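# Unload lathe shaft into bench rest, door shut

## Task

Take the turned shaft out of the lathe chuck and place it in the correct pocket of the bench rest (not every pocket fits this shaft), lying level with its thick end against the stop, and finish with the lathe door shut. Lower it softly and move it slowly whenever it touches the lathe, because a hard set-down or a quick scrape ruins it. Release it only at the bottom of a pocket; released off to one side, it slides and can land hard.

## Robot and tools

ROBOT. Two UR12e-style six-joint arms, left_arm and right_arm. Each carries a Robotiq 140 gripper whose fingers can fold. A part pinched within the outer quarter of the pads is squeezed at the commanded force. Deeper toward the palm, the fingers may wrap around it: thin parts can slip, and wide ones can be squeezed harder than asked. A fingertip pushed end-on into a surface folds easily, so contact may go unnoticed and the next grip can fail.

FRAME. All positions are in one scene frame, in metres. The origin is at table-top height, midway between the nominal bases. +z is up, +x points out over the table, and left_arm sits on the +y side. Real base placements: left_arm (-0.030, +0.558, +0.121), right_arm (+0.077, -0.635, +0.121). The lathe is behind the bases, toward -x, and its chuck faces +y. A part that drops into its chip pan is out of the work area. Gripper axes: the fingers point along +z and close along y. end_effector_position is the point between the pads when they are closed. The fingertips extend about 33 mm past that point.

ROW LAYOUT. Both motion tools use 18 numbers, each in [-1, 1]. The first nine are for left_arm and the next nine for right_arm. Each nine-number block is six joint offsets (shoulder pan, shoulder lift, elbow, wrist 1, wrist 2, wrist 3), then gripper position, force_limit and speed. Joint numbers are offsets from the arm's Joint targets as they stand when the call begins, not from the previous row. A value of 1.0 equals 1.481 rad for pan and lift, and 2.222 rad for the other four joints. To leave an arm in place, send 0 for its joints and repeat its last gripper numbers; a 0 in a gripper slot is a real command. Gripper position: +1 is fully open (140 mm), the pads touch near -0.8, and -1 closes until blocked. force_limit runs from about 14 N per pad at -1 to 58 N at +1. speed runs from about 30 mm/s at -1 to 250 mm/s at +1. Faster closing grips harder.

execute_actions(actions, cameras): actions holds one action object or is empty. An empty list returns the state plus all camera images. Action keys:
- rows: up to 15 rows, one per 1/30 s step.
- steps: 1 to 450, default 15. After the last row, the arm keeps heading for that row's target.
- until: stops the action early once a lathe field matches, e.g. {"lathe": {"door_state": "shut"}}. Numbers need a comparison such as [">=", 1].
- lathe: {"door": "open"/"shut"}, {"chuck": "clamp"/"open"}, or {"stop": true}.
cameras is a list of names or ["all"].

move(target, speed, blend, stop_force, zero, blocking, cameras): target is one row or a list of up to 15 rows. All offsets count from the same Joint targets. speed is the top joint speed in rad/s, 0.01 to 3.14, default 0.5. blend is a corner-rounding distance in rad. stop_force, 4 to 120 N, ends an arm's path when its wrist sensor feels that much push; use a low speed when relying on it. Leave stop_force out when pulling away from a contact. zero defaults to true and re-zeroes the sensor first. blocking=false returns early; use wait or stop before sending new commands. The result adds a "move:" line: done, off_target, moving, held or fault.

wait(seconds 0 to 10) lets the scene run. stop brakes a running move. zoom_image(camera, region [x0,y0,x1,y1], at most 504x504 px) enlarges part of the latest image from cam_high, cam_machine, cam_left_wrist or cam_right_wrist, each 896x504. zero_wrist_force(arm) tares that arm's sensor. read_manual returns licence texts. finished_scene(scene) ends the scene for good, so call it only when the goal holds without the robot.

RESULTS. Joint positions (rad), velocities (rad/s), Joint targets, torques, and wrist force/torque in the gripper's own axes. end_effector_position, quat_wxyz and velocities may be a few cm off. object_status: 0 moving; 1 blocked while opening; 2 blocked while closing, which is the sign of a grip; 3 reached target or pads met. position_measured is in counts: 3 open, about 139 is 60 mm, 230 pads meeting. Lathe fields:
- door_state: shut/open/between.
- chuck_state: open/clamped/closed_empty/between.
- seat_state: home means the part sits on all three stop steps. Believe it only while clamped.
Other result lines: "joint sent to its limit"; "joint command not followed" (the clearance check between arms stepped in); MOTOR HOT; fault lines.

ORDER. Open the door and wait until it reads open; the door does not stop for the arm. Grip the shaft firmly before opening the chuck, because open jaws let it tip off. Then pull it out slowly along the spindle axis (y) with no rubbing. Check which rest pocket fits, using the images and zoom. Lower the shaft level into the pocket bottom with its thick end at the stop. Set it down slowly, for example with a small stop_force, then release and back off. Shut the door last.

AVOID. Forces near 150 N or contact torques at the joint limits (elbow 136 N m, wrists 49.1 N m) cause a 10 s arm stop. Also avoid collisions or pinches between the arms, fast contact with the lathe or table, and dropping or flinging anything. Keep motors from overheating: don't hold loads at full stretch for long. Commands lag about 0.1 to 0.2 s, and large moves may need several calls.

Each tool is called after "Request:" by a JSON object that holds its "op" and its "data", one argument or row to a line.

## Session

Request:
{"op": "execute_actions", "data": {
  "actions": []
}}

Request:
{"op": "zoom_image", "data": {
  "camera": "cam_machine",
  "region": [340, 150, 480, 260]
}}

Request:
{"op": "execute_actions", "data": {
  "actions": [
    {"lathe":{"door":"open"},"steps":3}
  ]
}}

Scene clock: 0.00 s.
left_arm: end_effector_position=(+0.8841, +0.3427, +0.3158) position_measured=3 object_status=3 end_effector_quat_wxyz=(+0.080, +0.680, +0.728, -0.032) | right_arm: end_effector_position=(+0.7365, -0.7991, +0.2079) position_measured=3 object_status=3 end_effector_quat_wxyz=(+0.013, -0.491, +0.870, +0.046)
Joint positions: left_arm=[-0.387 -1.162 1.571 -2.105 -1.689 1.122] | right_arm=[-0.53 -1.404 2.065 -2.164 -1.504 -1.568]
Joint velocities: within noise
Joint torques (N m): no reading
Wrist force (N): no reading
Wrist torque (N m): no reading
Wrist force, peak (N): no reading
Joint targets: left_arm=[-0.387 -1.162 1.571 -2.105 -1.689 1.122] | right_arm=[-0.530 -1.404 2.065 -2.164 -1.504 -1.568]
Tool commands: left_gripper/position=+1.0 left_gripper/force_limit=+1.0 left_gripper/speed=+1.0 right_gripper/position=+1.0 right_gripper/force_limit=+1.0 right_gripper/speed=+1.0
lathe: door_state=shut chuck_state=clamped seat_state=home

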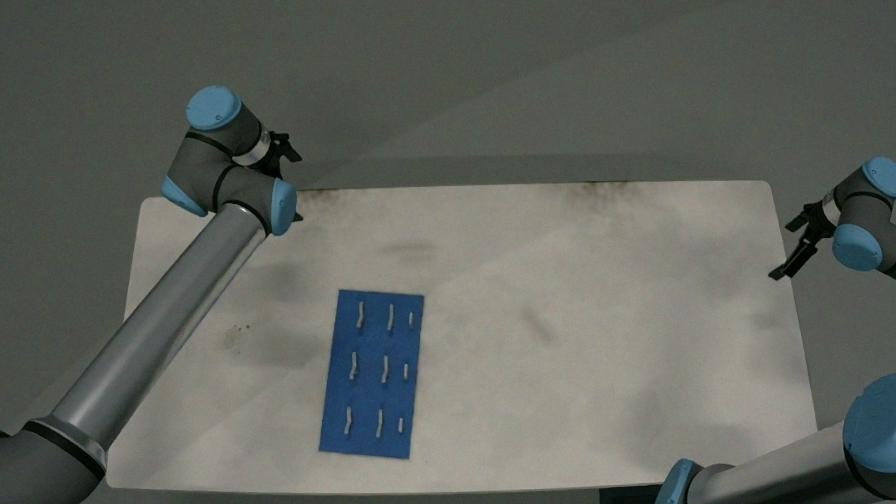

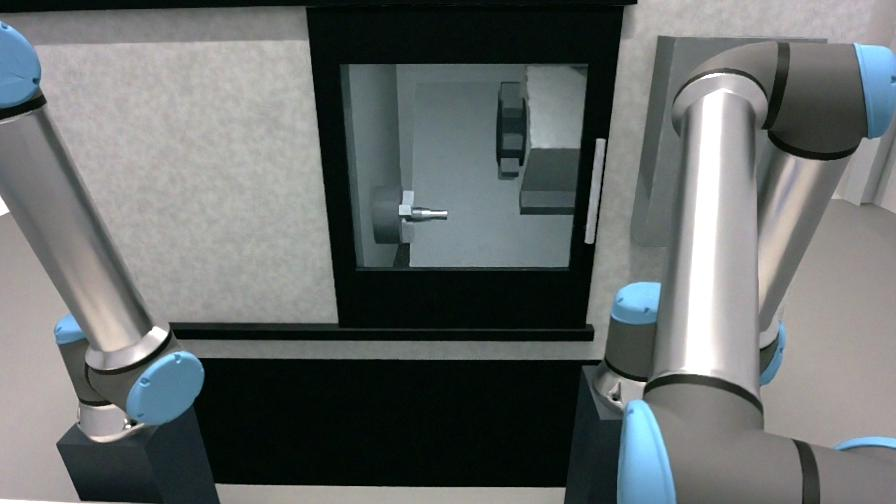

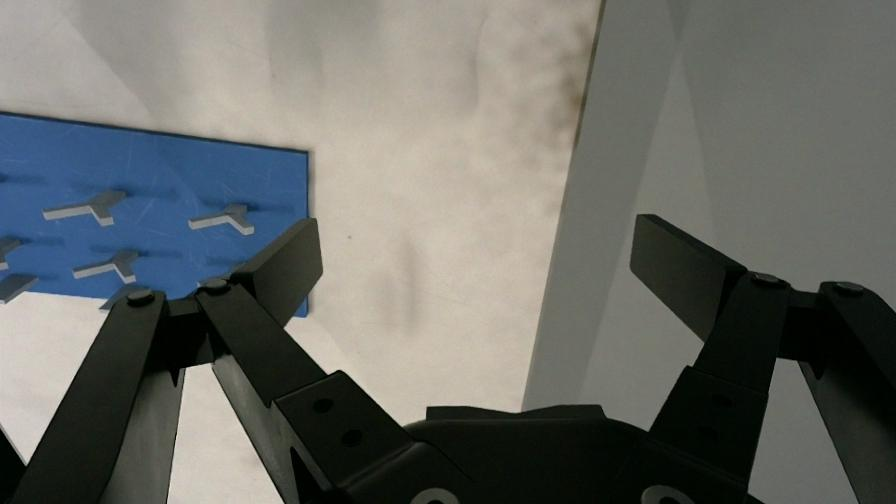

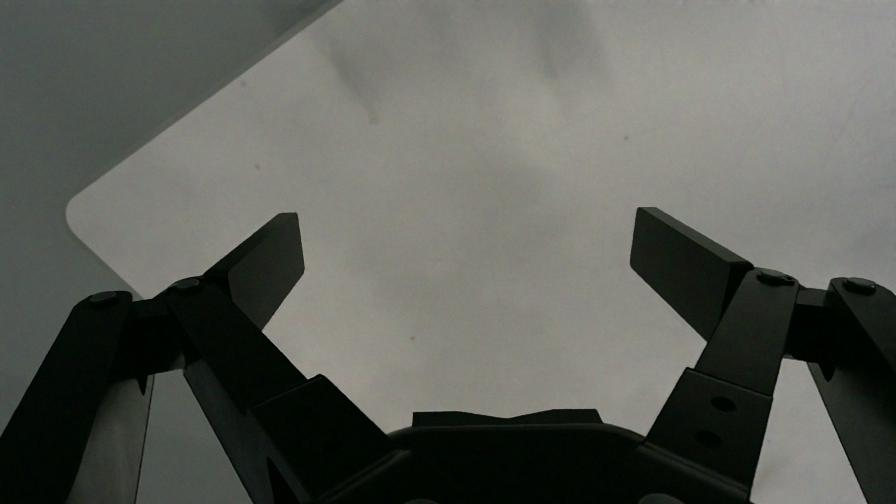

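Scaled by 3.600 from the camera's 896x504 image, which has a finer 1280x720 frame.

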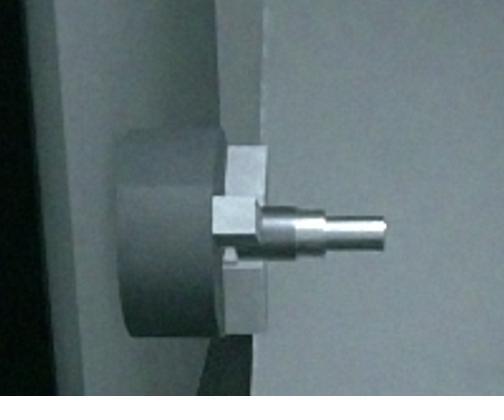

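Scene clock: 0.30 s.
left_arm: end_effector_position=(+0.8841, +0.3427, +0.3158) position_measured=3 object_status=3 end_effector_quat_wxyz=(+0.080, +0.680, +0.728, -0.032) | right_arm: end_effector_position=(+0.7365, -0.7991, +0.2079) position_measured=3 object_status=3 end_effector_quat_wxyz=(+0.013, -0.491, +0.870, +0.046)
Joint positions: left_arm=[-0.387 -1.162 1.571 -2.105 -1.689 1.122] | right_arm=[-0.53 -1.404 2.065 -2.164 -1.504 -1.568]
Joint torques (N m): left_arm=[0.08 -74.28 -52.96 -5.37 -0.4 0.09] | right_arm=[-0.18 -64.14 -41.8 -4.37 0.19 0.2]
Wrist force (N): left_arm=[0.4 0.0 -0.4] | right_arm=[0.3 0.1 0.2]
Wrist torque (N m): left_arm=[-0.02 -0.09 0.00] | right_arm=[0.02 -0.07 0.00]
Wrist force, peak (N): left_arm=[-0.5 0.1 -0.4] | right_arm=[0.1 0.0 0.5]
Joint targets: left_arm=[-0.387 -1.162 1.571 -2.105 -1.689 1.122] | right_arm=[-0.530 -1.404 2.065 -2.164 -1.504 -1.568]
Tool commands: left_gripper/position=+1.0 left_gripper/force_limit=+1.0 left_gripper/speed=+1.0 right_gripper/position=+1.0 right_gripper/force_limit=+1.0 right_gripper/speed=+1.0
lathe: door_state=between chuck_state=clamped seat_state=home

Request:
{"op": "move", "data": {
  "target": [0.3096,-0.1337,0.3717,-0.162,-0.4154,-1.0,1,1,1,0.9926,0.1377,-0.1643,0.0423,-0.0302,0.7057,1,1,1],
  "speed": 0.9
}}

Scene clock: 4.43 s.
left_arm: end_effector_position=(+0.4920, +0.4818, +0.2212) position_measured=3 object_status=3 end_effector_quat_wxyz=(-0.296, -0.512, +0.698, -0.403) | right_arm: end_effector_position=(+0.4402, +0.1458, +0.2583) position_measured=3 object_status=3 end_effector_quat_wxyz=(+0.000, -0.450, +0.893, +0.000)
Joint positions: left_arm=[0.071 -1.36 2.397 -2.464 -2.612 -1.1] | right_arm=[0.94 -1.2 1.7 -2.07 -1.571 0]
Joint torques (N m): left_arm=[8.19 -52.7 -18.27 -6.55 -4.4 -3.79] | right_arm=[14.18 -66.84 -58.35 -0.57 -2.21 3.74]
Wrist force (N): left_arm=[3.4 -1.6 2.5] | right_arm=[-0.2 0.6 -0.1]
Wrist torque (N m): left_arm=[-0.22 -0.75 0.36] | right_arm=[0.15 -0.02 -0.13]
Wrist force, peak (N): left_arm=[4.0 -2.0 1.5] | right_arm=[-0.2 4.2 0.1]
Joint targets: left_arm=[0.072 -1.360 2.397 -2.464 -2.612 -1.100] | right_arm=[0.941 -1.200 1.699 -2.070 -1.571 0.000]
lathe: door_state=open chuck_state=clamped seat_state=home
move: done

Request:
{"op": "move", "data": {
  "target": [0,0,0,0,0,-0.1373,1,1,1,0.1425,0.0101,-0.0014,0.7016,0.5144,0.707,1,1,1],
  "speed": 0.8,
  "cameras": ["cam_left_wrist","cam_right_wrist","cam_machine"]
}}

Request:
{"op": "zoom_image", "data": {
  "camera": "cam_left_wrist",
  "region": [280, 80, 480, 280]
}}

Request:
{"op": "zoom_image", "data": {
  "camera": "cam_left_wrist",
  "region": [460, 80, 660, 280]
}}

Scene clock: 7.30 s.
left_arm: end_effector_position=(+0.4920, +0.4818, +0.2212) position_measured=3 object_status=3 end_effector_quat_wxyz=(+0.353, +0.613, -0.612, +0.354) | right_arm: end_effector_position=(-0.1197, +0.0999, +0.4696) position_measured=3 object_status=3 end_effector_quat_wxyz=(+0.500, -0.500, -0.500, +0.500)
Joint positions: left_arm=[0.072 -1.36 2.397 -2.464 -2.612 -1.405] | right_arm=[1.152 -1.185 1.696 -0.512 -0.428 1.571]
Joint torques (N m): left_arm=[9.87 -54.41 -19.43 -6.43 -4.43 -3.67] | right_arm=[14.41 -63.19 -52.79 5.48 1.99 3.74]
Wrist force (N): left_arm=[3.5 -0.5 2.2] | right_arm=[1.7 2.7 -4.0]
Wrist torque (N m): left_arm=[-0.08 -0.78 0.43] | right_arm=[0.78 -0.28 -0.29]
Wrist force, peak (N): left_arm=[4.0 -1.3 2.5] | right_arm=[1.7 2.8 -4.2]
Joint targets: left_arm=[0.072 -1.360 2.397 -2.464 -2.612 -1.406] | right_arm=[1.152 -1.185 1.696 -0.511 -0.428 1.571]
lathe: door_state=open chuck_state=clamped seat_state=home
move: done
Images, in order (width x height): cam_machine 896x504, cam_left_wrist 896x504, cam_right_wrist 896x504.

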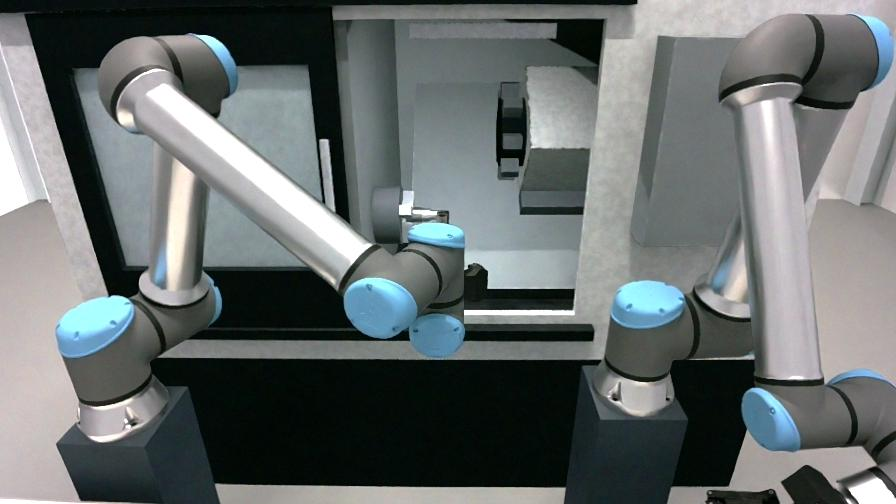

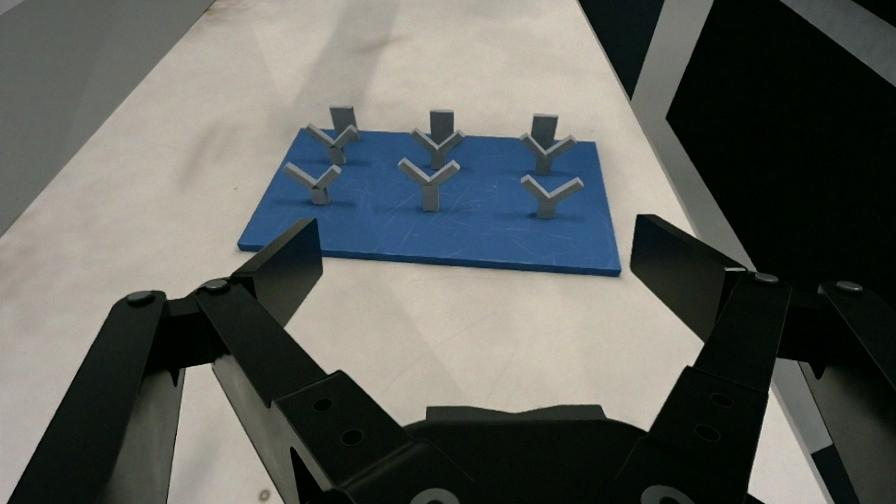

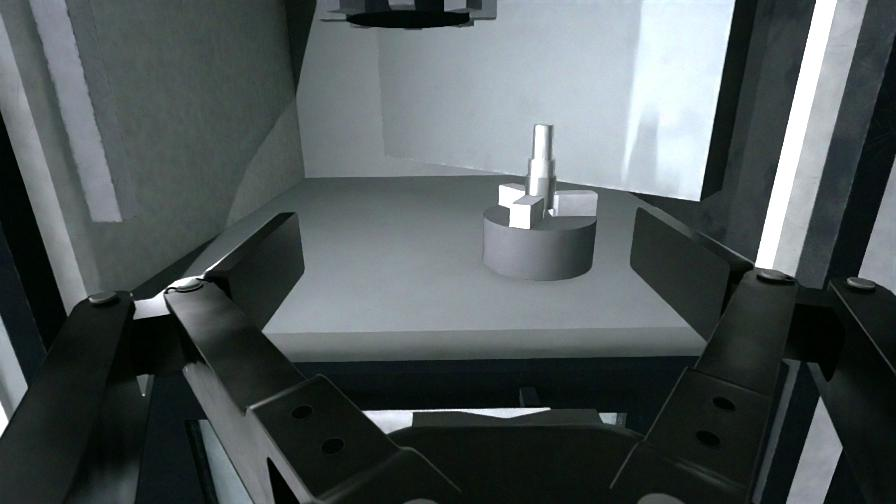

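Scaled by 2.520 from the camera's 896x504 image, which has a finer 1280x720 frame.

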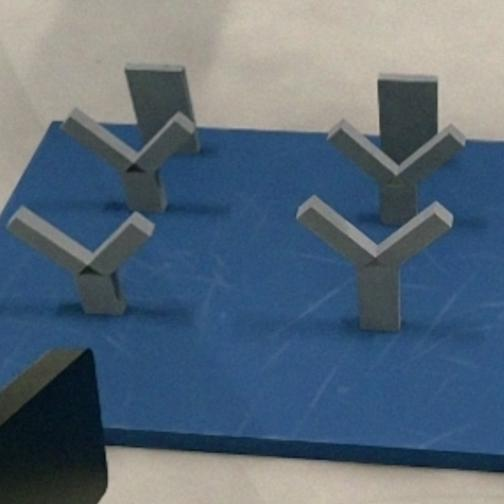

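Scaled by 2.520 from the camera's 896x504 image, which has a finer 1280x720 frame.

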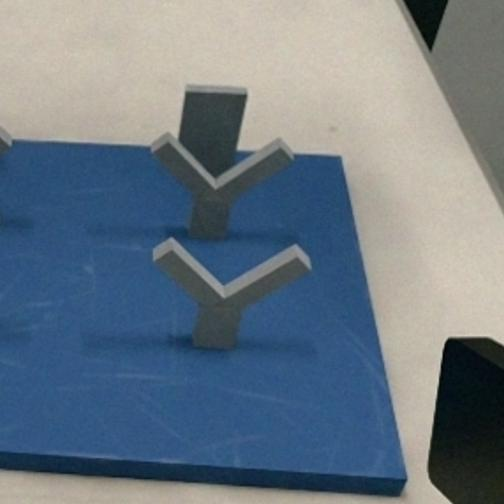

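Request:
{"op": "move", "data": {
  "target": [
    [0,0,0,0,0,0,1,1,1,0.1323,0.0493,0.0455,-0.0779,0.0891,0,1,1,1],
    [0,0,0,0,0,0,1,1,1,0.4511,0.0918,0.0698,-0.131,0.3011,0,1,1,1],
    [0,0,0,0,0,0,1,1,1,0.537,0.1399,0.0141,-0.1074,0.3585,0,1,1,1]
  ],
  "speed": [0.4,0.4,0.2],
  "blend": [0.05,0.02,0],
  "cameras": ["cam_right_wrist"]
}}

Request:
{"op": "zoom_image", "data": {
  "camera": "cam_right_wrist",
  "region": [300, 0, 640, 340]
}}

Scene clock: 11.37 s.
left_arm: end_effector_position=(+0.4920, +0.4818, +0.2212) position_measured=3 object_status=3 end_effector_quat_wxyz=(+0.353, +0.613, -0.612, +0.354) | right_arm: end_effector_position=(-0.6994, +0.0115, +0.3003) position_measured=3 object_status=3 end_effector_quat_wxyz=(+0.500, -0.500, -0.500, +0.500)
Joint positions: left_arm=[0.072 -1.36 2.397 -2.464 -2.612 -1.406] | right_arm=[1.947 -0.978 1.728 -0.75 0.369 1.571]
Joint torques (N m): left_arm=[9.45 -53.96 -18.86 -6.39 -4.54 -3.85] | right_arm=[17.77 -76.23 -48.5 2.74 2.26 3.43]
Wrist force (N): left_arm=[3.4 -0.7 2.3] | right_arm=[1.4 2.5 -3.9]
Wrist torque (N m): left_arm=[-0.12 -0.76 0.43] | right_arm=[0.68 -0.19 -0.24]
Wrist force, peak (N): left_arm=[4.0 -0.9 2.5] | right_arm=[1.3 1.0 -7.3]
Joint targets: left_arm=[0.072 -1.360 2.397 -2.464 -2.612 -1.406] | right_arm=[1.947 -0.978 1.728 -0.750 0.369 1.571]
lathe: door_state=open chuck_state=clamped seat_state=home
move: done
Images, in order (width x height): cam_right_wrist 896x504.

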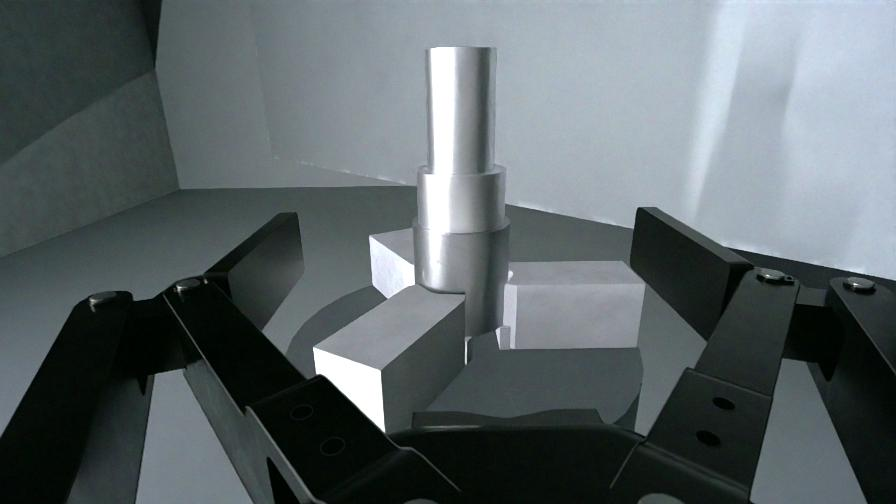

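Scaled by 1.482 from the camera's 896x504 image, which has a finer 1280x720 frame.

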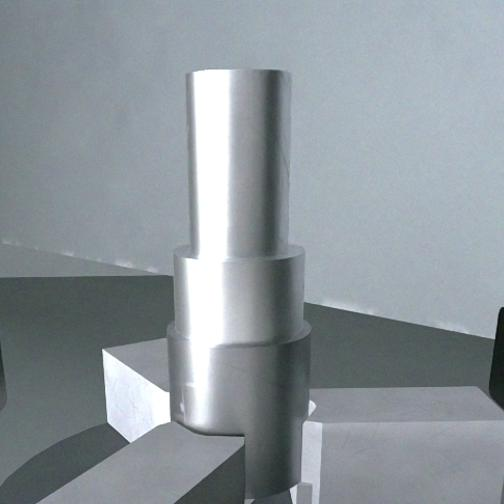

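Request:
{"op": "move", "data": {
  "target": [0,0,0,0,0,0,1,1,1,0.0284,0.0249,-0.0301,0.0135,0.0189,0,0.12,-1,0],
  "speed": 0.08,
  "cameras": ["cam_right_wrist"]
}}

Request:
{"op": "zoom_image", "data": {
  "camera": "cam_right_wrist",
  "region": [300, 50, 640, 390]
}}

Scene clock: 13.33 s.
left_arm: end_effector_position=(+0.4920, +0.4818, +0.2212) position_measured=3 object_status=3 end_effector_quat_wxyz=(+0.353, +0.613, -0.612, +0.354) | right_arm: end_effector_position=(-0.7382, +0.0201, +0.3000) position_measured=114 object_status=3 end_effector_quat_wxyz=(+0.500, -0.500, -0.500, +0.500)
Joint positions: left_arm=[0.072 -1.36 2.397 -2.464 -2.612 -1.406] | right_arm=[1.989 -0.941 1.661 -0.72 0.411 1.571]
Joint torques (N m): left_arm=[9.82 -55.07 -18.39 -6.18 -4.36 -3.17] | right_arm=[15.02 -79.12 -50.72 2.35 1.84 3.08]
Wrist force (N): left_arm=[3.5 -0.9 2.2] | right_arm=[1.3 2.7 -4.0]
Wrist torque (N m): left_arm=[-0.15 -0.78 0.43] | right_arm=[0.70 -0.18 -0.26]
Wrist force, peak (N): left_arm=[4.1 -0.8 2.2] | right_arm=[1.1 2.6 -4.6]
Joint targets: left_arm=[0.072 -1.360 2.397 -2.464 -2.612 -1.406] | right_arm=[1.989 -0.941 1.661 -0.720 0.411 1.571]
lathe: door_state=open chuck_state=clamped seat_state=home
move: done
Images, in order (width x height): cam_right_wrist 896x504.

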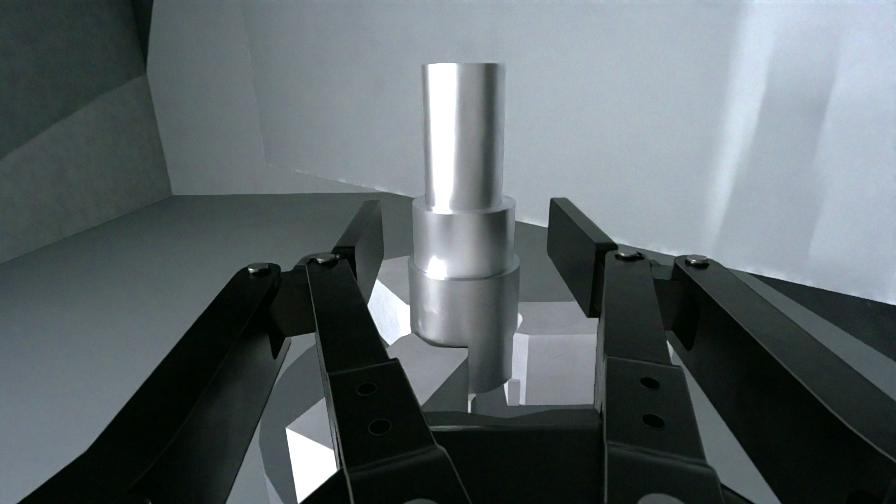

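Scaled by 1.482 from the camera's 896x504 image, which has a finer 1280x720 frame.

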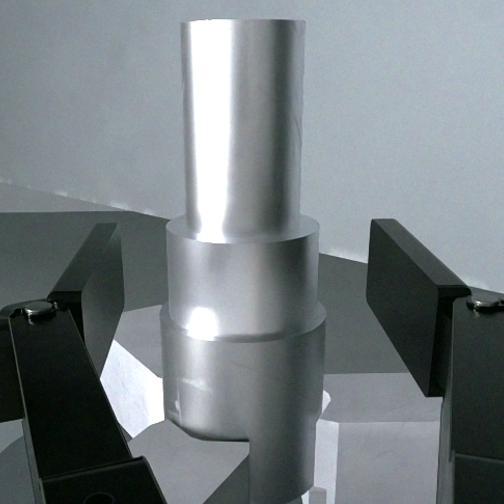

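Request:
{"op": "move", "data": {
  "target": [0,0,0,0,0,0,1,1,1,-0.00068,0.00138,-0.00169,0.00077,-0.00045,0,0.12,-1,0],
  "speed": 0.05
}}

Request:
{"op": "execute_actions", "data": {
  "actions": [
    {"rows":[[0,0,0,0,0,0,1,1,1,0,0,0,0,0,0,-1,0.6,-1]],"steps":70}
  ],
  "cameras": ["cam_right_wrist"]
}}

Request:
{"op": "zoom_image", "data": {
  "camera": "cam_right_wrist",
  "region": [300, 50, 640, 390]
}}

Scene clock: 15.17 s.
left_arm: end_effector_position=(+0.4920, +0.4818, +0.2212) position_measured=3 object_status=3 end_effector_quat_wxyz=(+0.353, +0.613, -0.612, +0.354) | right_arm: end_effector_position=(-0.7384, +0.0220, +0.3000) position_measured=114 object_status=3 end_effector_quat_wxyz=(+0.500, -0.500, -0.500, +0.500)
Joint positions: left_arm=[0.072 -1.36 2.397 -2.464 -2.612 -1.406] | right_arm=[1.988 -0.939 1.657 -0.718 0.41 1.571]
Joint torques (N m): left_arm=[9.66 -55.33 -17.94 -6.32 -4.28 -3.39] | right_arm=[-15.81 -81.29 -49.75 2.84 -2.26 3.11]
Wrist force (N): left_arm=[3.6 -0.6 2.4] | right_arm=[1.3 2.7 -4.1]
Wrist torque (N m): left_arm=[-0.11 -0.83 0.43] | right_arm=[0.69 -0.18 -0.27]
Wrist force, peak (N): left_arm=[4.1 -0.8 2.2] | right_arm=[1.5 2.6 -4.6]
Joint targets: left_arm=[0.072 -1.360 2.397 -2.464 -2.612 -1.406] | right_arm=[1.988 -0.939 1.657 -0.718 0.410 1.571]
lathe: door_state=open chuck_state=clamped seat_state=home
move: done

Scene clock: 17.70 s.
left_arm: end_effector_position=(+0.4920, +0.4818, +0.2212) position_measured=3 object_status=3 end_effector_quat_wxyz=(+0.353, +0.613, -0.612, +0.354) | right_arm: end_effector_position=(-0.7383, +0.0221, +0.3000) position_measured=163 object_status=2 end_effector_quat_wxyz=(+0.500, -0.500, -0.500, +0.500)
Joint positions: left_arm=[0.072 -1.36 2.397 -2.464 -2.612 -1.406] | right_arm=[1.988 -0.939 1.657 -0.718 0.41 1.571]
Joint torques (N m): left_arm=[8.83 -53.01 -17.26 -5.99 -5.29 -3.18] | right_arm=[22.88 -79.72 -18.5 2.72 6.05 2.93]
Wrist force (N): left_arm=[3.8 -0.8 2.3] | right_arm=[-8.3 -24.5 -37.6]
Wrist torque (N m): left_arm=[-0.14 -0.83 0.43] | right_arm=[1.95 -0.58 -0.29]
Wrist force, peak (N): left_arm=[4.0 -0.7 2.4] | right_arm=[-9.3 -23.3 -39.5]
Joint targets: left_arm=[0.072 -1.360 2.397 -2.464 -2.612 -1.406] | right_arm=[1.988 -0.939 1.657 -0.718 0.410 1.571]
lathe: door_state=open chuck_state=clamped seat_state=home
Images, in order (width x height): cam_right_wrist 896x504.

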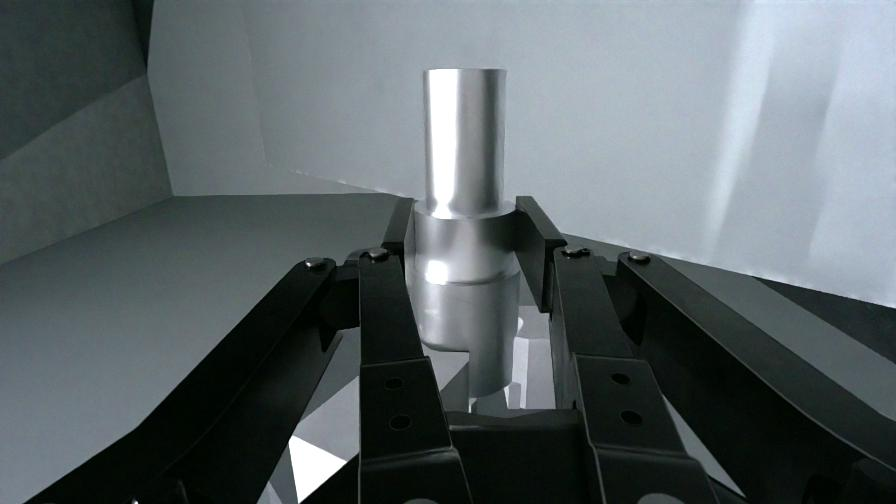

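Scaled by 1.482 from the camera's 896x504 image, which has a finer 1280x720 frame.

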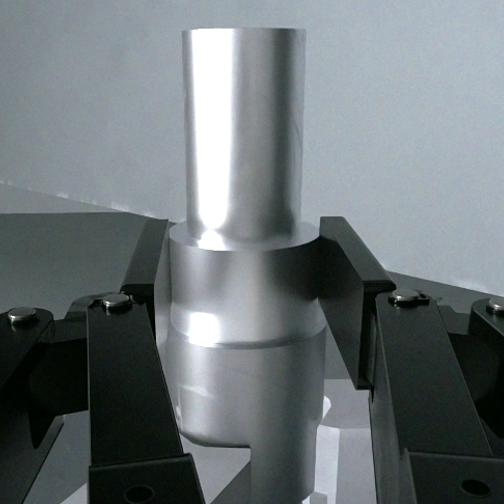

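Request:
{"op": "move", "data": {
  "target": [0,0,0,0,0,0,1,1,1,-0.00024,-0.00099,0.00028,0.00038,-0.00016,0,-1,0.6,-1],
  "speed": 0.05
}}

Scene clock: 18.70 s.
left_arm: end_effector_position=(+0.4920, +0.4818, +0.2212) position_measured=3 object_status=3 end_effector_quat_wxyz=(+0.353, +0.613, -0.612, +0.354) | right_arm: end_effector_position=(-0.7381, +0.0218, +0.3007) position_measured=163 object_status=2 end_effector_quat_wxyz=(+0.500, -0.500, -0.500, +0.500)
Joint positions: left_arm=[0.072 -1.36 2.397 -2.464 -2.612 -1.406] | right_arm=[1.988 -0.94 1.658 -0.717 0.41 1.571]
Joint torques (N m): left_arm=[11.3 -54.73 -17.46 -5.85 -4.76 -3.57] | right_arm=[-10.66 -133.73 -23.02 3.01 -6.07 3.04]
Wrist force (N): left_arm=[3.4 -0.4 2.3] | right_arm=[11.8 13.2 4.3]
Wrist torque (N m): left_arm=[-0.04 -0.76 0.43] | right_arm=[0.77 0.14 -0.41]
Wrist force, peak (N): left_arm=[3.9 -0.9 2.3] | right_arm=[-8.2 -24.6 -37.9]
Joint targets: left_arm=[0.072 -1.360 2.397 -2.464 -2.612 -1.406] | right_arm=[1.988 -0.940 1.658 -0.717 0.410 1.571]
lathe: door_state=open chuck_state=clamped seat_state=home
move: done

Request:
{"op": "execute_actions", "data": {
  "actions": [
    {"rows":[[0,0,0,0,0,0,1,1,1,-0.00003,0.00007,-0.00008,0.00004,-0.00002,0,-1,0.6,-1]],"lathe":{"chuck":"open"},"steps":90,"until":{"lathe":{"chuck_state":"open"}}}
  ]
}}

Scene clock: 19.63 s.
left_arm: end_effector_position=(+0.4920, +0.4818, +0.2212) position_measured=3 object_status=3 end_effector_quat_wxyz=(+0.353, +0.613, -0.612, +0.354) | right_arm: end_effector_position=(-0.7380, +0.0219, +0.3009) position_measured=163 object_status=2 end_effector_quat_wxyz=(+0.500, -0.500, -0.500, +0.500)
Joint positions: left_arm=[0.072 -1.36 2.397 -2.464 -2.612 -1.406] | right_arm=[1.988 -0.94 1.658 -0.717 0.409 1.571]
Joint torques (N m): left_arm=[7.96 -54.46 -18.94 -6.56 -4.58 -3.49] | right_arm=[-7.94 -122.27 -51.43 2.03 -1.58 3.1]
Wrist force (N): left_arm=[3.5 -0.7 2.4] | right_arm=[6.6 10.2 -4.3]
Wrist torque (N m): left_arm=[-0.13 -0.79 0.43] | right_arm=[0.40 -0.02 -0.41]
Wrist force, peak (N): left_arm=[4.0 -0.3 2.6] | right_arm=[13.7 15.1 8.6]
Joint targets: left_arm=[0.072 -1.360 2.397 -2.464 -2.612 -1.406] | right_arm=[1.988 -0.940 1.658 -0.717 0.409 1.571]
lathe: door_state=open chuck_state=open seat_state=home

Request:
{"op": "move", "data": {
  "target": [
    [0,0,0,0,0,0,1,1,1,-0.0098,0.02101,-0.02596,0.01196,-0.00653,0,-1,0.6,-1],
    [0,0,0,0,0,0,1,1,1,-0.01905,0.04278,-0.05303,0.02452,-0.0127,0,-1,0.6,-1],
    [0,0,0,0,0,0,1,1,1,-0.03051,0.07307,-0.09103,0.04233,-0.02034,0,-1,0.6,-1]
  ],
  "speed": [0.03,0.03,0.08],
  "blend": [0.005,0.005,0],
  "cameras": ["cam_right_wrist"]
}}

Request:
{"op": "zoom_image", "data": {
  "camera": "cam_right_wrist",
  "region": [340, 50, 600, 420]
}}

Scene clock: 25.33 s.
left_arm: end_effector_position=(+0.4920, +0.4818, +0.2212) position_measured=3 object_status=3 end_effector_quat_wxyz=(+0.353, +0.613, -0.612, +0.354) | right_arm: end_effector_position=(-0.7379, +0.1218, +0.3011) position_measured=163 object_status=2 end_effector_quat_wxyz=(+0.500, -0.500, -0.500, +0.500) end_effector_velocity=(+0.000, +0.002, +0.001) end_effector_angular_velocity=(+0.002, +0.001, +0.000)
Joint positions: left_arm=[0.072 -1.36 2.397 -2.464 -2.612 -1.406] | right_arm=[1.943 -0.832 1.456 -0.623 0.364 1.571]
Joint velocities: left_arm=[within noise] | right_arm=[0 0.001 -0.005 0.002 0 -0.001]
Joint torques (N m): left_arm=[10.39 -53.66 -19.87 -5.93 -4.65 -3.56] | right_arm=[-15.92 -97.47 -56.68 1.99 -2.23 2.8]
Wrist force (N): left_arm=[3.8 -0.9 2.4] | right_arm=[1.6 9.5 -4.2]
Wrist torque (N m): left_arm=[-0.16 -0.84 0.43] | right_arm=[0.48 -0.24 -0.42]
Wrist force, peak (N): left_arm=[4.1 -1.1 2.6] | right_arm=[6.1 10.7 -4.3]
Joint targets: left_arm=[0.072 -1.360 2.397 -2.464 -2.612 -1.406] | right_arm=[1.943 -0.832 1.455 -0.623 0.364 1.571]
lathe: door_state=open chuck_state=open seat_state=open
move: done
Images, in order (width x height): cam_right_wrist 896x504.

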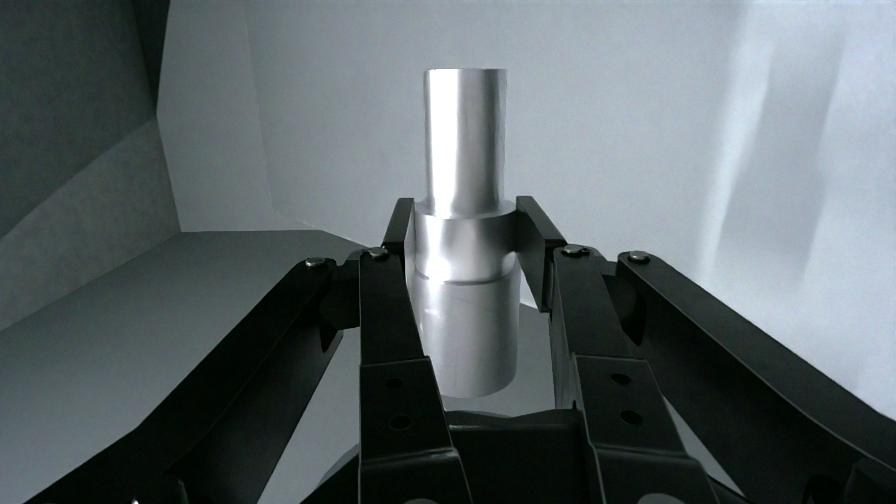

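Scaled by 1.362 from the camera's 896x504 image, which has a finer 1280x720 frame.

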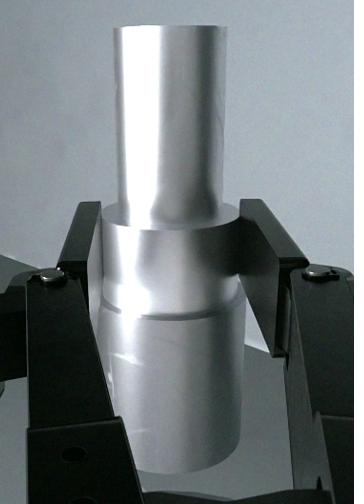

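Request:
{"op": "move", "data": {
  "target": [
    [-0.079,0.0749,-0.2052,-0.0482,0.1364,0,1,1,1,-0.4018,-0.1897,0.1539,-0.0275,-0.2673,0,-1,0.6,-1],
    [-0.079,0.0749,-0.2052,-0.0482,0.1364,0,1,1,1,-0.5348,-0.2384,0.1089,0.05,-0.3564,0,-1,0.6,-1],
    [-0.079,0.0749,-0.2052,-0.0482,0.1364,0,1,1,1,-0.6111,-0.1897,0.0592,-0.6397,-0.8707,0.505,-1,0.6,-1]
  ],
  "speed": [0.35,0.4,0.6],
  "blend": [0.1,0.05,0],
  "cameras": ["cam_right_wrist","cam_high"]
}}

Request:
{"op": "zoom_image", "data": {
  "camera": "cam_right_wrist",
  "region": [560, 80, 700, 260]
}}

Scene clock: 31.33 s.
left_arm: end_effector_position=(+0.7930, +0.4758, +0.3146) position_measured=3 object_status=3 end_effector_quat_wxyz=(-0.127, -0.541, +0.748, -0.363) | right_arm: end_effector_position=(+0.3913, +0.2250, +0.2498) position_measured=163 object_status=2 end_effector_quat_wxyz=(+0.000, +0.739, +0.674, +0.000)
Joint positions: left_arm=[-0.045 -1.249 1.941 -2.572 -2.309 -1.406] | right_arm=[1.037 -1.113 1.587 -2.044 -1.57 2.693]
Joint torques (N m): left_arm=[-9.11 -51.18 -59.4 -7.51 0.52 -3.69] | right_arm=[-15.77 -80.42 -63.63 -8.98 -1.81 3.83]
Wrist force (N): left_arm=[4.0 -1.7 1.0] | right_arm=[2.5 0.5 6.9]
Wrist torque (N m): left_arm=[-0.24 -0.89 0.31] | right_arm=[0.13 -0.47 -0.16]
Wrist force, peak (N): left_arm=[4.2 -2.2 1.2] | right_arm=[0.7 10.5 -4.0]
Joint targets: left_arm=[-0.045 -1.249 1.941 -2.572 -2.309 -1.406] | right_arm=[1.037 -1.113 1.587 -2.045 -1.570 2.693]
lathe: door_state=open chuck_state=open seat_state=open
move: done; blend cut to 0.099 rad at target 1
Images, in order (width x height): cam_high 896x504, cam_right_wrist 896x504.

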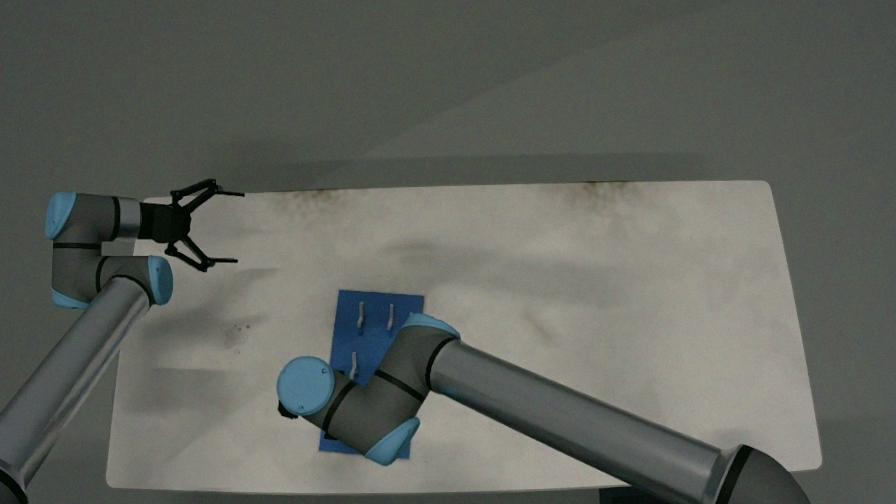

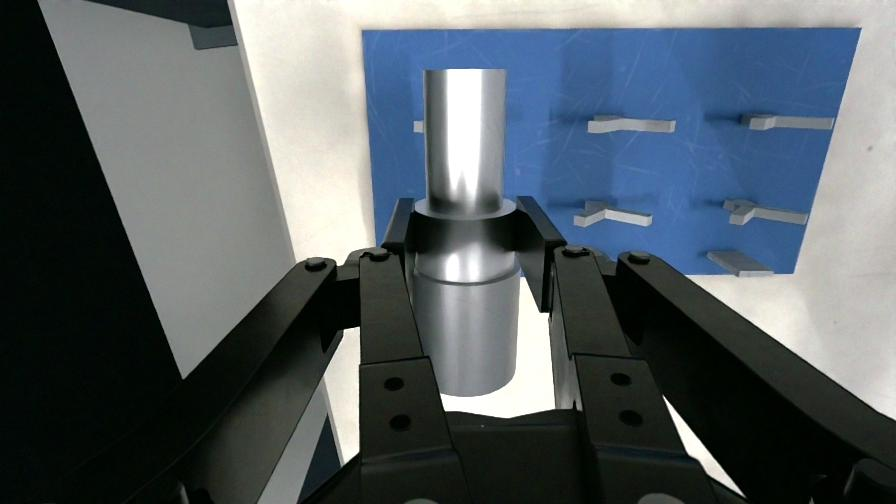

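Scaled by 2.800 from the camera's 896x504 image, which has a finer 1280x720 frame.

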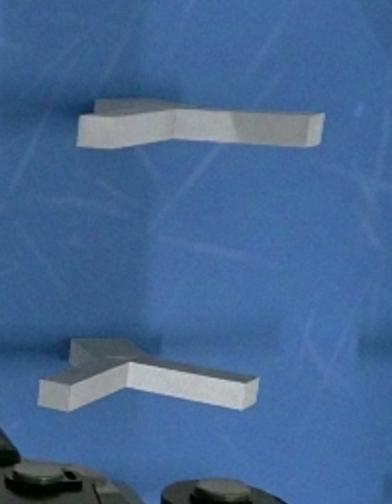

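Request:
{"op": "move", "data": {
  "target": [0,0,0,0,0,0,1,1,1,-0.0861,0.0783,-0.0113,-0.0408,0,-0.0574,-1,0.6,-1],
  "speed": 0.15
}}

Request:
{"op": "move", "data": {
  "target": [0,0,0,0,0,0,1,1,1,0,0.0259,0.0101,-0.0274,0,0,-1,0.6,-1],
  "speed": 0.04,
  "stop_force": 8,
  "cameras": ["cam_right_wrist"]
}}

Request:
{"op": "zoom_image", "data": {
  "camera": "cam_right_wrist",
  "region": [340, 50, 600, 310]
}}

Scene clock: 33.43 s.
left_arm: end_effector_position=(+0.7930, +0.4758, +0.3146) position_measured=3 object_status=3 end_effector_quat_wxyz=(-0.127, -0.541, +0.748, -0.363) | right_arm: end_effector_position=(+0.5204, +0.2064, +0.1699) position_measured=163 object_status=2 end_effector_quat_wxyz=(+0.000, +0.739, +0.674, +0.000)
Joint positions: left_arm=[-0.045 -1.249 1.941 -2.572 -2.309 -1.406] | right_arm=[0.91 -0.997 1.562 -2.135 -1.57 2.566]
Joint torques (N m): left_arm=[-10.51 -51.22 -59.59 -7.35 0.19 -3.64] | right_arm=[-16.74 -92.23 -61.43 -8.96 0.3 -2.71]
Wrist force (N): left_arm=[4.1 -1.5 1.3] | right_arm=[2.1 0.3 7.3]
Wrist torque (N m): left_arm=[-0.19 -0.91 0.31] | right_arm=[0.03 -0.38 0.13]
Wrist force, peak (N): left_arm=[4.5 -2.0 1.3] | right_arm=[1.9 3.2 8.9]
Joint targets: left_arm=[-0.045 -1.249 1.941 -2.572 -2.309 -1.406] | right_arm=[0.910 -0.997 1.562 -2.135 -1.570 2.565]
lathe: door_state=open chuck_state=open seat_state=open
move: done

Scene clock: 35.97 s.
left_arm: end_effector_position=(+0.7930, +0.4758, +0.3146) position_measured=3 object_status=3 end_effector_quat_wxyz=(-0.127, -0.541, +0.748, -0.363) | right_arm: end_effector_position=(+0.5206, +0.2063, +0.1278) position_measured=163 object_status=2 end_effector_quat_wxyz=(+0.000, +0.739, +0.674, +0.000)
Joint positions: left_arm=[-0.045 -1.249 1.941 -2.572 -2.309 -1.406] | right_arm=[0.91 -0.959 1.584 -2.196 -1.57 2.565]
Joint torques (N m): left_arm=[-6.66 -51.91 -59.84 -7.47 0.06 -3.29] | right_arm=[-14.1 -91.54 -32.8 -8.87 2.13 -2.78]
Wrist force (N): left_arm=[3.8 -1.7 1.4] | right_arm=[2.3 0.3 7.3]
Wrist torque (N m): left_arm=[-0.26 -0.85 0.31] | right_arm=[0.05 -0.42 0.14]
Wrist force, peak (N): left_arm=[4.3 -1.9 1.3] | right_arm=[2.2 0.5 7.8]
Joint targets: left_arm=[-0.045 -1.249 1.941 -2.572 -2.309 -1.406] | right_arm=[0.910 -0.959 1.584 -2.196 -1.570 2.565]
lathe: door_state=open chuck_state=open seat_state=open
move: done
Images, in order (width x height): cam_right_wrist 896x504.

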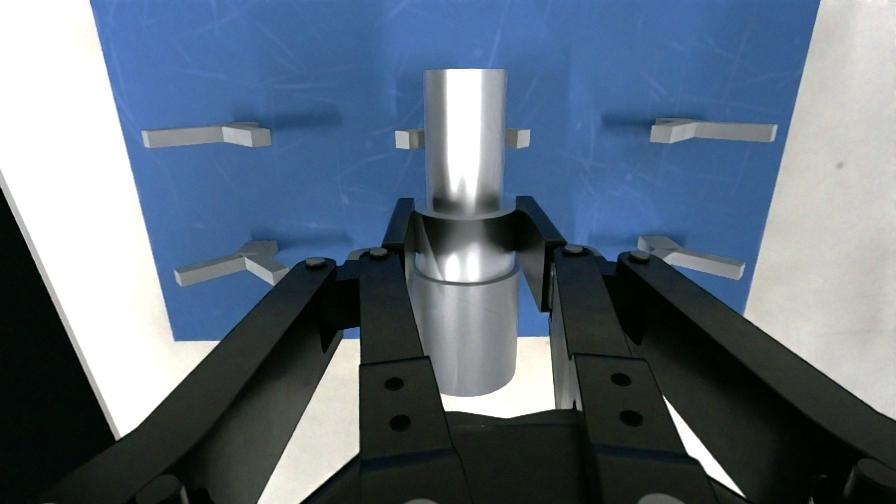

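Scaled by 1.938 from the camera's 896x504 image, which has a finer 1280x720 frame.

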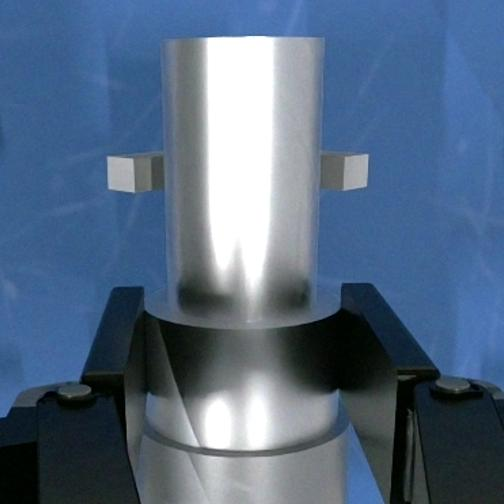

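Request:
{"op": "move", "data": {
  "target": [0,0,0,0,0,0,1,1,1,0.00048,0.00456,0.00194,-0.00497,0,0.00032,-1,0.6,-1],
  "speed": 0.01,
  "stop_force": 7
}}

Scene clock: 39.00 s.
left_arm: end_effector_position=(+0.7930, +0.4758, +0.3146) position_measured=3 object_status=3 end_effector_quat_wxyz=(-0.127, -0.541, +0.748, -0.363) | right_arm: end_effector_position=(+0.5198, +0.2064, +0.1203) position_measured=163 object_status=2 end_effector_quat_wxyz=(+0.000, +0.739, +0.674, +0.000)
Joint positions: left_arm=[-0.045 -1.249 1.941 -2.572 -2.309 -1.406] | right_arm=[0.911 -0.952 1.588 -2.207 -1.57 2.566]
Joint torques (N m): left_arm=[-8.11 -50.07 -58.72 -7.32 -0.14 -3.44] | right_arm=[16.02 -92.8 -33.59 -8.73 1.87 3.55]
Wrist force (N): left_arm=[3.9 -1.9 1.1] | right_arm=[2.1 0.8 6.8]
Wrist torque (N m): left_arm=[-0.29 -0.87 0.30] | right_arm=[0.14 -0.38 -0.03]
Wrist force, peak (N): left_arm=[4.2 -2.3 1.2] | right_arm=[2.4 0.6 7.5]
Joint targets: left_arm=[-0.045 -1.249 1.941 -2.572 -2.309 -1.406] | right_arm=[0.911 -0.952 1.588 -2.207 -1.570 2.566]
lathe: door_state=open chuck_state=open seat_state=open
move: done

Request:
{"op": "move", "data": {
  "target": [0,0,0,0,0,0,1,1,1,0,0.00258,0.00086,-0.00258,0,0,-1,0.6,-1],
  "speed": 0.01,
  "stop_force": 6
}}

Scene clock: 40.73 s.
left_arm: end_effector_position=(+0.7930, +0.4758, +0.3146) position_measured=3 object_status=3 end_effector_quat_wxyz=(-0.127, -0.541, +0.748, -0.363) | right_arm: end_effector_position=(+0.5198, +0.2063, +0.1188) position_measured=163 object_status=2 end_effector_quat_wxyz=(+0.000, +0.739, +0.674, +0.000)
Joint positions: left_arm=[-0.045 -1.249 1.941 -2.572 -2.309 -1.406] | right_arm=[0.911 -0.951 1.589 -2.209 -1.57 2.566]
Joint torques (N m): left_arm=[-8.08 -51.92 -59.32 -7.24 0.44 -3.31] | right_arm=[15.41 -129.18 -52.35 0.34 1.99 3.33]
Wrist force (N): left_arm=[4.1 -1.4 1.2] | right_arm=[3.3 5.1 2.8]
Wrist torque (N m): left_arm=[-0.19 -0.91 0.30] | right_arm=[-0.04 -0.43 -0.05]
Wrist force, peak (N): left_arm=[4.3 -1.9 1.4] | right_arm=[0.0 5.2 -5.9]
Joint targets: left_arm=[-0.045 -1.249 1.941 -2.572 -2.309 -1.406] | right_arm=[0.911 -0.951 1.589 -2.209 -1.570 2.566]
lathe: door_state=open chuck_state=open seat_state=open
move: contact (right_arm)

Request:
{"op": "move", "data": {
  "target": [
    [0,0,0,0,0,0,1,1,1,0,-0.00064,-0.00021,0.00064,0,0,-1,0.6,-1],
    [0,0,0,0,0,0,1,1,1,-0.00073,-0.00022,-0.0007,0.00085,0,-0.00048,-1,0.6,-1]
  ],
  "speed": 0.02
}}

Request:
{"op": "move", "data": {
  "target": [0,0,0,0,0,0,1,1,1,0,0.00258,0.00086,-0.00258,0,0,-1,0.6,-1],
  "speed": 0.01,
  "stop_force": 6
}}

Scene clock: 41.77 s.
left_arm: end_effector_position=(+0.7930, +0.4758, +0.3146) position_measured=3 object_status=3 end_effector_quat_wxyz=(-0.127, -0.541, +0.748, -0.363) | right_arm: end_effector_position=(+0.5207, +0.2064, +0.1200) position_measured=163 object_status=2 end_effector_quat_wxyz=(+0.000, +0.739, +0.674, +0.000)
Joint positions: left_arm=[-0.045 -1.249 1.941 -2.572 -2.309 -1.406] | right_arm=[0.91 -0.951 1.588 -2.208 -1.57 2.565]
Joint torques (N m): left_arm=[-6.72 -50.04 -58.92 -7.23 0.18 -3.84] | right_arm=[-13.77 -92.15 -59.39 -1.72 1.66 -2.46]
Wrist force (N): left_arm=[4.0 -1.4 1.0] | right_arm=[2.3 0.4 7.2]
Wrist torque (N m): left_arm=[-0.16 -0.90 0.31] | right_arm=[0.06 -0.42 0.15]
Wrist force, peak (N): left_arm=[4.1 -2.0 1.4] | right_arm=[4.3 5.4 4.7]
Joint targets: left_arm=[-0.045 -1.249 1.941 -2.572 -2.309 -1.406] | right_arm=[0.910 -0.951 1.588 -2.207 -1.570 2.565]
lathe: door_state=open chuck_state=open seat_state=open
move: done

Scene clock: 43.30 s.
left_arm: end_effector_position=(+0.7930, +0.4758, +0.3146) position_measured=3 object_status=3 end_effector_quat_wxyz=(-0.127, -0.541, +0.748, -0.363) | right_arm: end_effector_position=(+0.5210, +0.2063, +0.1193) position_measured=163 object_status=2 end_effector_quat_wxyz=(+0.000, +0.739, +0.674, +0.000)
Joint positions: left_arm=[-0.045 -1.249 1.941 -2.572 -2.309 -1.406] | right_arm=[0.91 -0.95 1.588 -2.208 -1.57 2.565]
Joint torques (N m): left_arm=[-6.92 -52.43 -59.47 -7.21 0.13 -3.69] | right_arm=[-10.19 -131.04 -40.53 -2.62 -0.37 -1.35]
Wrist force (N): left_arm=[3.9 -1.8 1.2] | right_arm=[-0.3 -2.8 1.3]
Wrist torque (N m): left_arm=[-0.26 -0.86 0.31] | right_arm=[0.16 -0.52 0.19]
Wrist force, peak (N): left_arm=[4.2 -1.8 1.4] | right_arm=[-4.1 -5.5 -5.5]
Joint targets: left_arm=[-0.045 -1.249 1.941 -2.572 -2.309 -1.406] | right_arm=[0.910 -0.950 1.588 -2.208 -1.570 2.565]
lathe: door_state=open chuck_state=open seat_state=open
move: contact (right_arm)

Request:
{"op": "move", "data": {
  "target": [
    [0,0,0,0,0,0,1,1,1,0,-0.00064,-0.00021,0.00064,0,0,-1,0.6,-1],
    [0,0,0,0,0,0,1,1,1,0.00049,-0.00092,0.00011,0.0005,0,0.00033,-1,0.6,-1]
  ],
  "speed": 0.02
}}

Request:
{"op": "move", "data": {
  "target": [0,0,0,0,0,0,1,1,1,-0.00551,-0.01176,0.01379,-0.00595,0,-0.00368,-1,0.6,-1],
  "speed": 0.01,
  "stop_force": 6,
  "cameras": ["cam_right_wrist"]
}}

Scene clock: 44.33 s.
left_arm: end_effector_position=(+0.7930, +0.4758, +0.3146) position_measured=3 object_status=3 end_effector_quat_wxyz=(-0.127, -0.541, +0.748, -0.363) | right_arm: end_effector_position=(+0.5206, +0.2065, +0.1204) position_measured=163 object_status=2 end_effector_quat_wxyz=(+0.000, +0.739, +0.674, +0.000)
Joint positions: left_arm=[-0.045 -1.249 1.941 -2.572 -2.309 -1.406] | right_arm=[0.91 -0.952 1.588 -2.207 -1.57 2.566]
Joint torques (N m): left_arm=[-8.34 -51.52 -59.23 -7 -0.06 -4] | right_arm=[15.87 -134.07 -32.91 -4.24 -1.72 3.28]
Wrist force (N): left_arm=[3.9 -1.6 1.1] | right_arm=[2.4 0.6 7.5]
Wrist torque (N m): left_arm=[-0.20 -0.86 0.30] | right_arm=[0.09 -0.44 0.03]
Wrist force, peak (N): left_arm=[4.2 -2.1 1.3] | right_arm=[2.2 -0.2 8.0]
Joint targets: left_arm=[-0.045 -1.249 1.941 -2.572 -2.309 -1.406] | right_arm=[0.910 -0.952 1.588 -2.207 -1.570 2.566]
lathe: door_state=open chuck_state=open seat_state=open
move: done

Scene clock: 47.10 s.
left_arm: end_effector_position=(+0.7930, +0.4758, +0.3146) position_measured=3 object_status=3 end_effector_quat_wxyz=(-0.127, -0.541, +0.748, -0.363) | right_arm: end_effector_position=(+0.5197, +0.2005, +0.1204) position_measured=163 object_status=2 end_effector_quat_wxyz=(+0.000, +0.739, +0.674, +0.000)
Joint positions: left_arm=[-0.045 -1.249 1.941 -2.572 -2.309 -1.406] | right_arm=[0.907 -0.959 1.601 -2.213 -1.57 2.562]
Joint torques (N m): left_arm=[-8.55 -51.48 -58.61 -7.02 0.11 -3.48] | right_arm=[11.2 -88.31 -56.76 -1.05 -2.08 2.46]
Wrist force (N): left_arm=[4.1 -1.8 1.0] | right_arm=[7.0 -0.4 5.5]
Wrist torque (N m): left_arm=[-0.25 -0.92 0.30] | right_arm=[0.11 -0.33 0.28]
Wrist force, peak (N): left_arm=[4.2 -1.8 1.1] | right_arm=[10.1 0.4 5.9]
Joint targets: left_arm=[-0.045 -1.249 1.941 -2.572 -2.309 -1.406] | right_arm=[0.907 -0.959 1.601 -2.213 -1.570 2.562]
lathe: door_state=open chuck_state=open seat_state=open
move: contact (right_arm); right_arm: the elbow is farthest, 0.018 rad from its target
Images, in order (width x height): cam_right_wrist 896x504.

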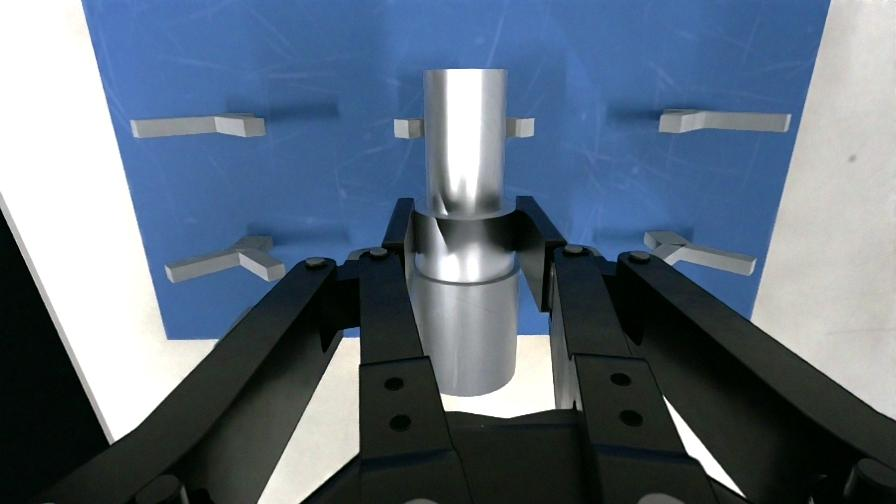

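Request:
{"op": "move", "data": {
  "target": [0,0,0,0,0,0,1,1,1,0.00012,0.00025,-0.0003,0.00013,0,0.00008,-1,0.6,-1],
  "speed": 0.02
}}

Request:
{"op": "move", "data": {
  "target": [0,0,0,0,0,0,1,1,1,0,0.00258,0.00086,-0.00258,0,0,-1,0.6,-1],
  "speed": 0.01,
  "stop_force": 8
}}

Scene clock: 48.03 s.
left_arm: end_effector_position=(+0.7930, +0.4758, +0.3146) position_measured=3 object_status=3 end_effector_quat_wxyz=(-0.127, -0.541, +0.748, -0.363) | right_arm: end_effector_position=(+0.5197, +0.2008, +0.1204) position_measured=163 object_status=2 end_effector_quat_wxyz=(+0.000, +0.739, +0.674, +0.000)
Joint positions: left_arm=[-0.045 -1.249 1.941 -2.572 -2.309 -1.406] | right_arm=[0.907 -0.959 1.6 -2.213 -1.57 2.563]
Joint torques (N m): left_arm=[-9.26 -50.58 -58.88 -7.28 0.31 -3.43] | right_arm=[14.01 -91.3 -59.17 -1.39 -2.01 3.71]
Wrist force (N): left_arm=[3.7 -1.6 1.4] | right_arm=[2.3 0.7 7.1]
Wrist torque (N m): left_arm=[-0.20 -0.81 0.30] | right_arm=[0.12 -0.41 0.14]
Wrist force, peak (N): left_arm=[4.3 -1.7 1.3] | right_arm=[6.6 -0.8 6.7]
Joint targets: left_arm=[-0.045 -1.249 1.941 -2.572 -2.309 -1.406] | right_arm=[0.907 -0.959 1.600 -2.213 -1.570 2.563]
lathe: door_state=open chuck_state=open seat_state=open
move: done

Scene clock: 50.00 s.
left_arm: end_effector_position=(+0.7930, +0.4758, +0.3146) position_measured=3 object_status=3 end_effector_quat_wxyz=(-0.127, -0.541, +0.748, -0.363) | right_arm: end_effector_position=(+0.5197, +0.2009, +0.1186) position_measured=163 object_status=2 end_effector_quat_wxyz=(+0.000, +0.739, +0.674, +0.000)
Joint positions: left_arm=[-0.045 -1.249 1.941 -2.572 -2.309 -1.406] | right_arm=[0.907 -0.957 1.601 -2.215 -1.57 2.563]
Joint torques (N m): left_arm=[-6.71 -53.26 -59.29 -7.11 -0.02 -4.03] | right_arm=[8.09 -123.34 -54.48 -1.95 -2.42 2.97]
Wrist force (N): left_arm=[4.2 -1.4 1.3] | right_arm=[-1.5 -1.8 -4.9]
Wrist torque (N m): left_arm=[-0.19 -0.94 0.30] | right_arm=[0.16 -0.55 0.25]
Wrist force, peak (N): left_arm=[4.4 -1.8 0.8] | right_arm=[-3.6 -3.0 -13.8]
Joint targets: left_arm=[-0.045 -1.249 1.941 -2.572 -2.309 -1.406] | right_arm=[0.907 -0.957 1.601 -2.215 -1.570 2.563]
lathe: door_state=open chuck_state=open seat_state=open
move: contact (right_arm)


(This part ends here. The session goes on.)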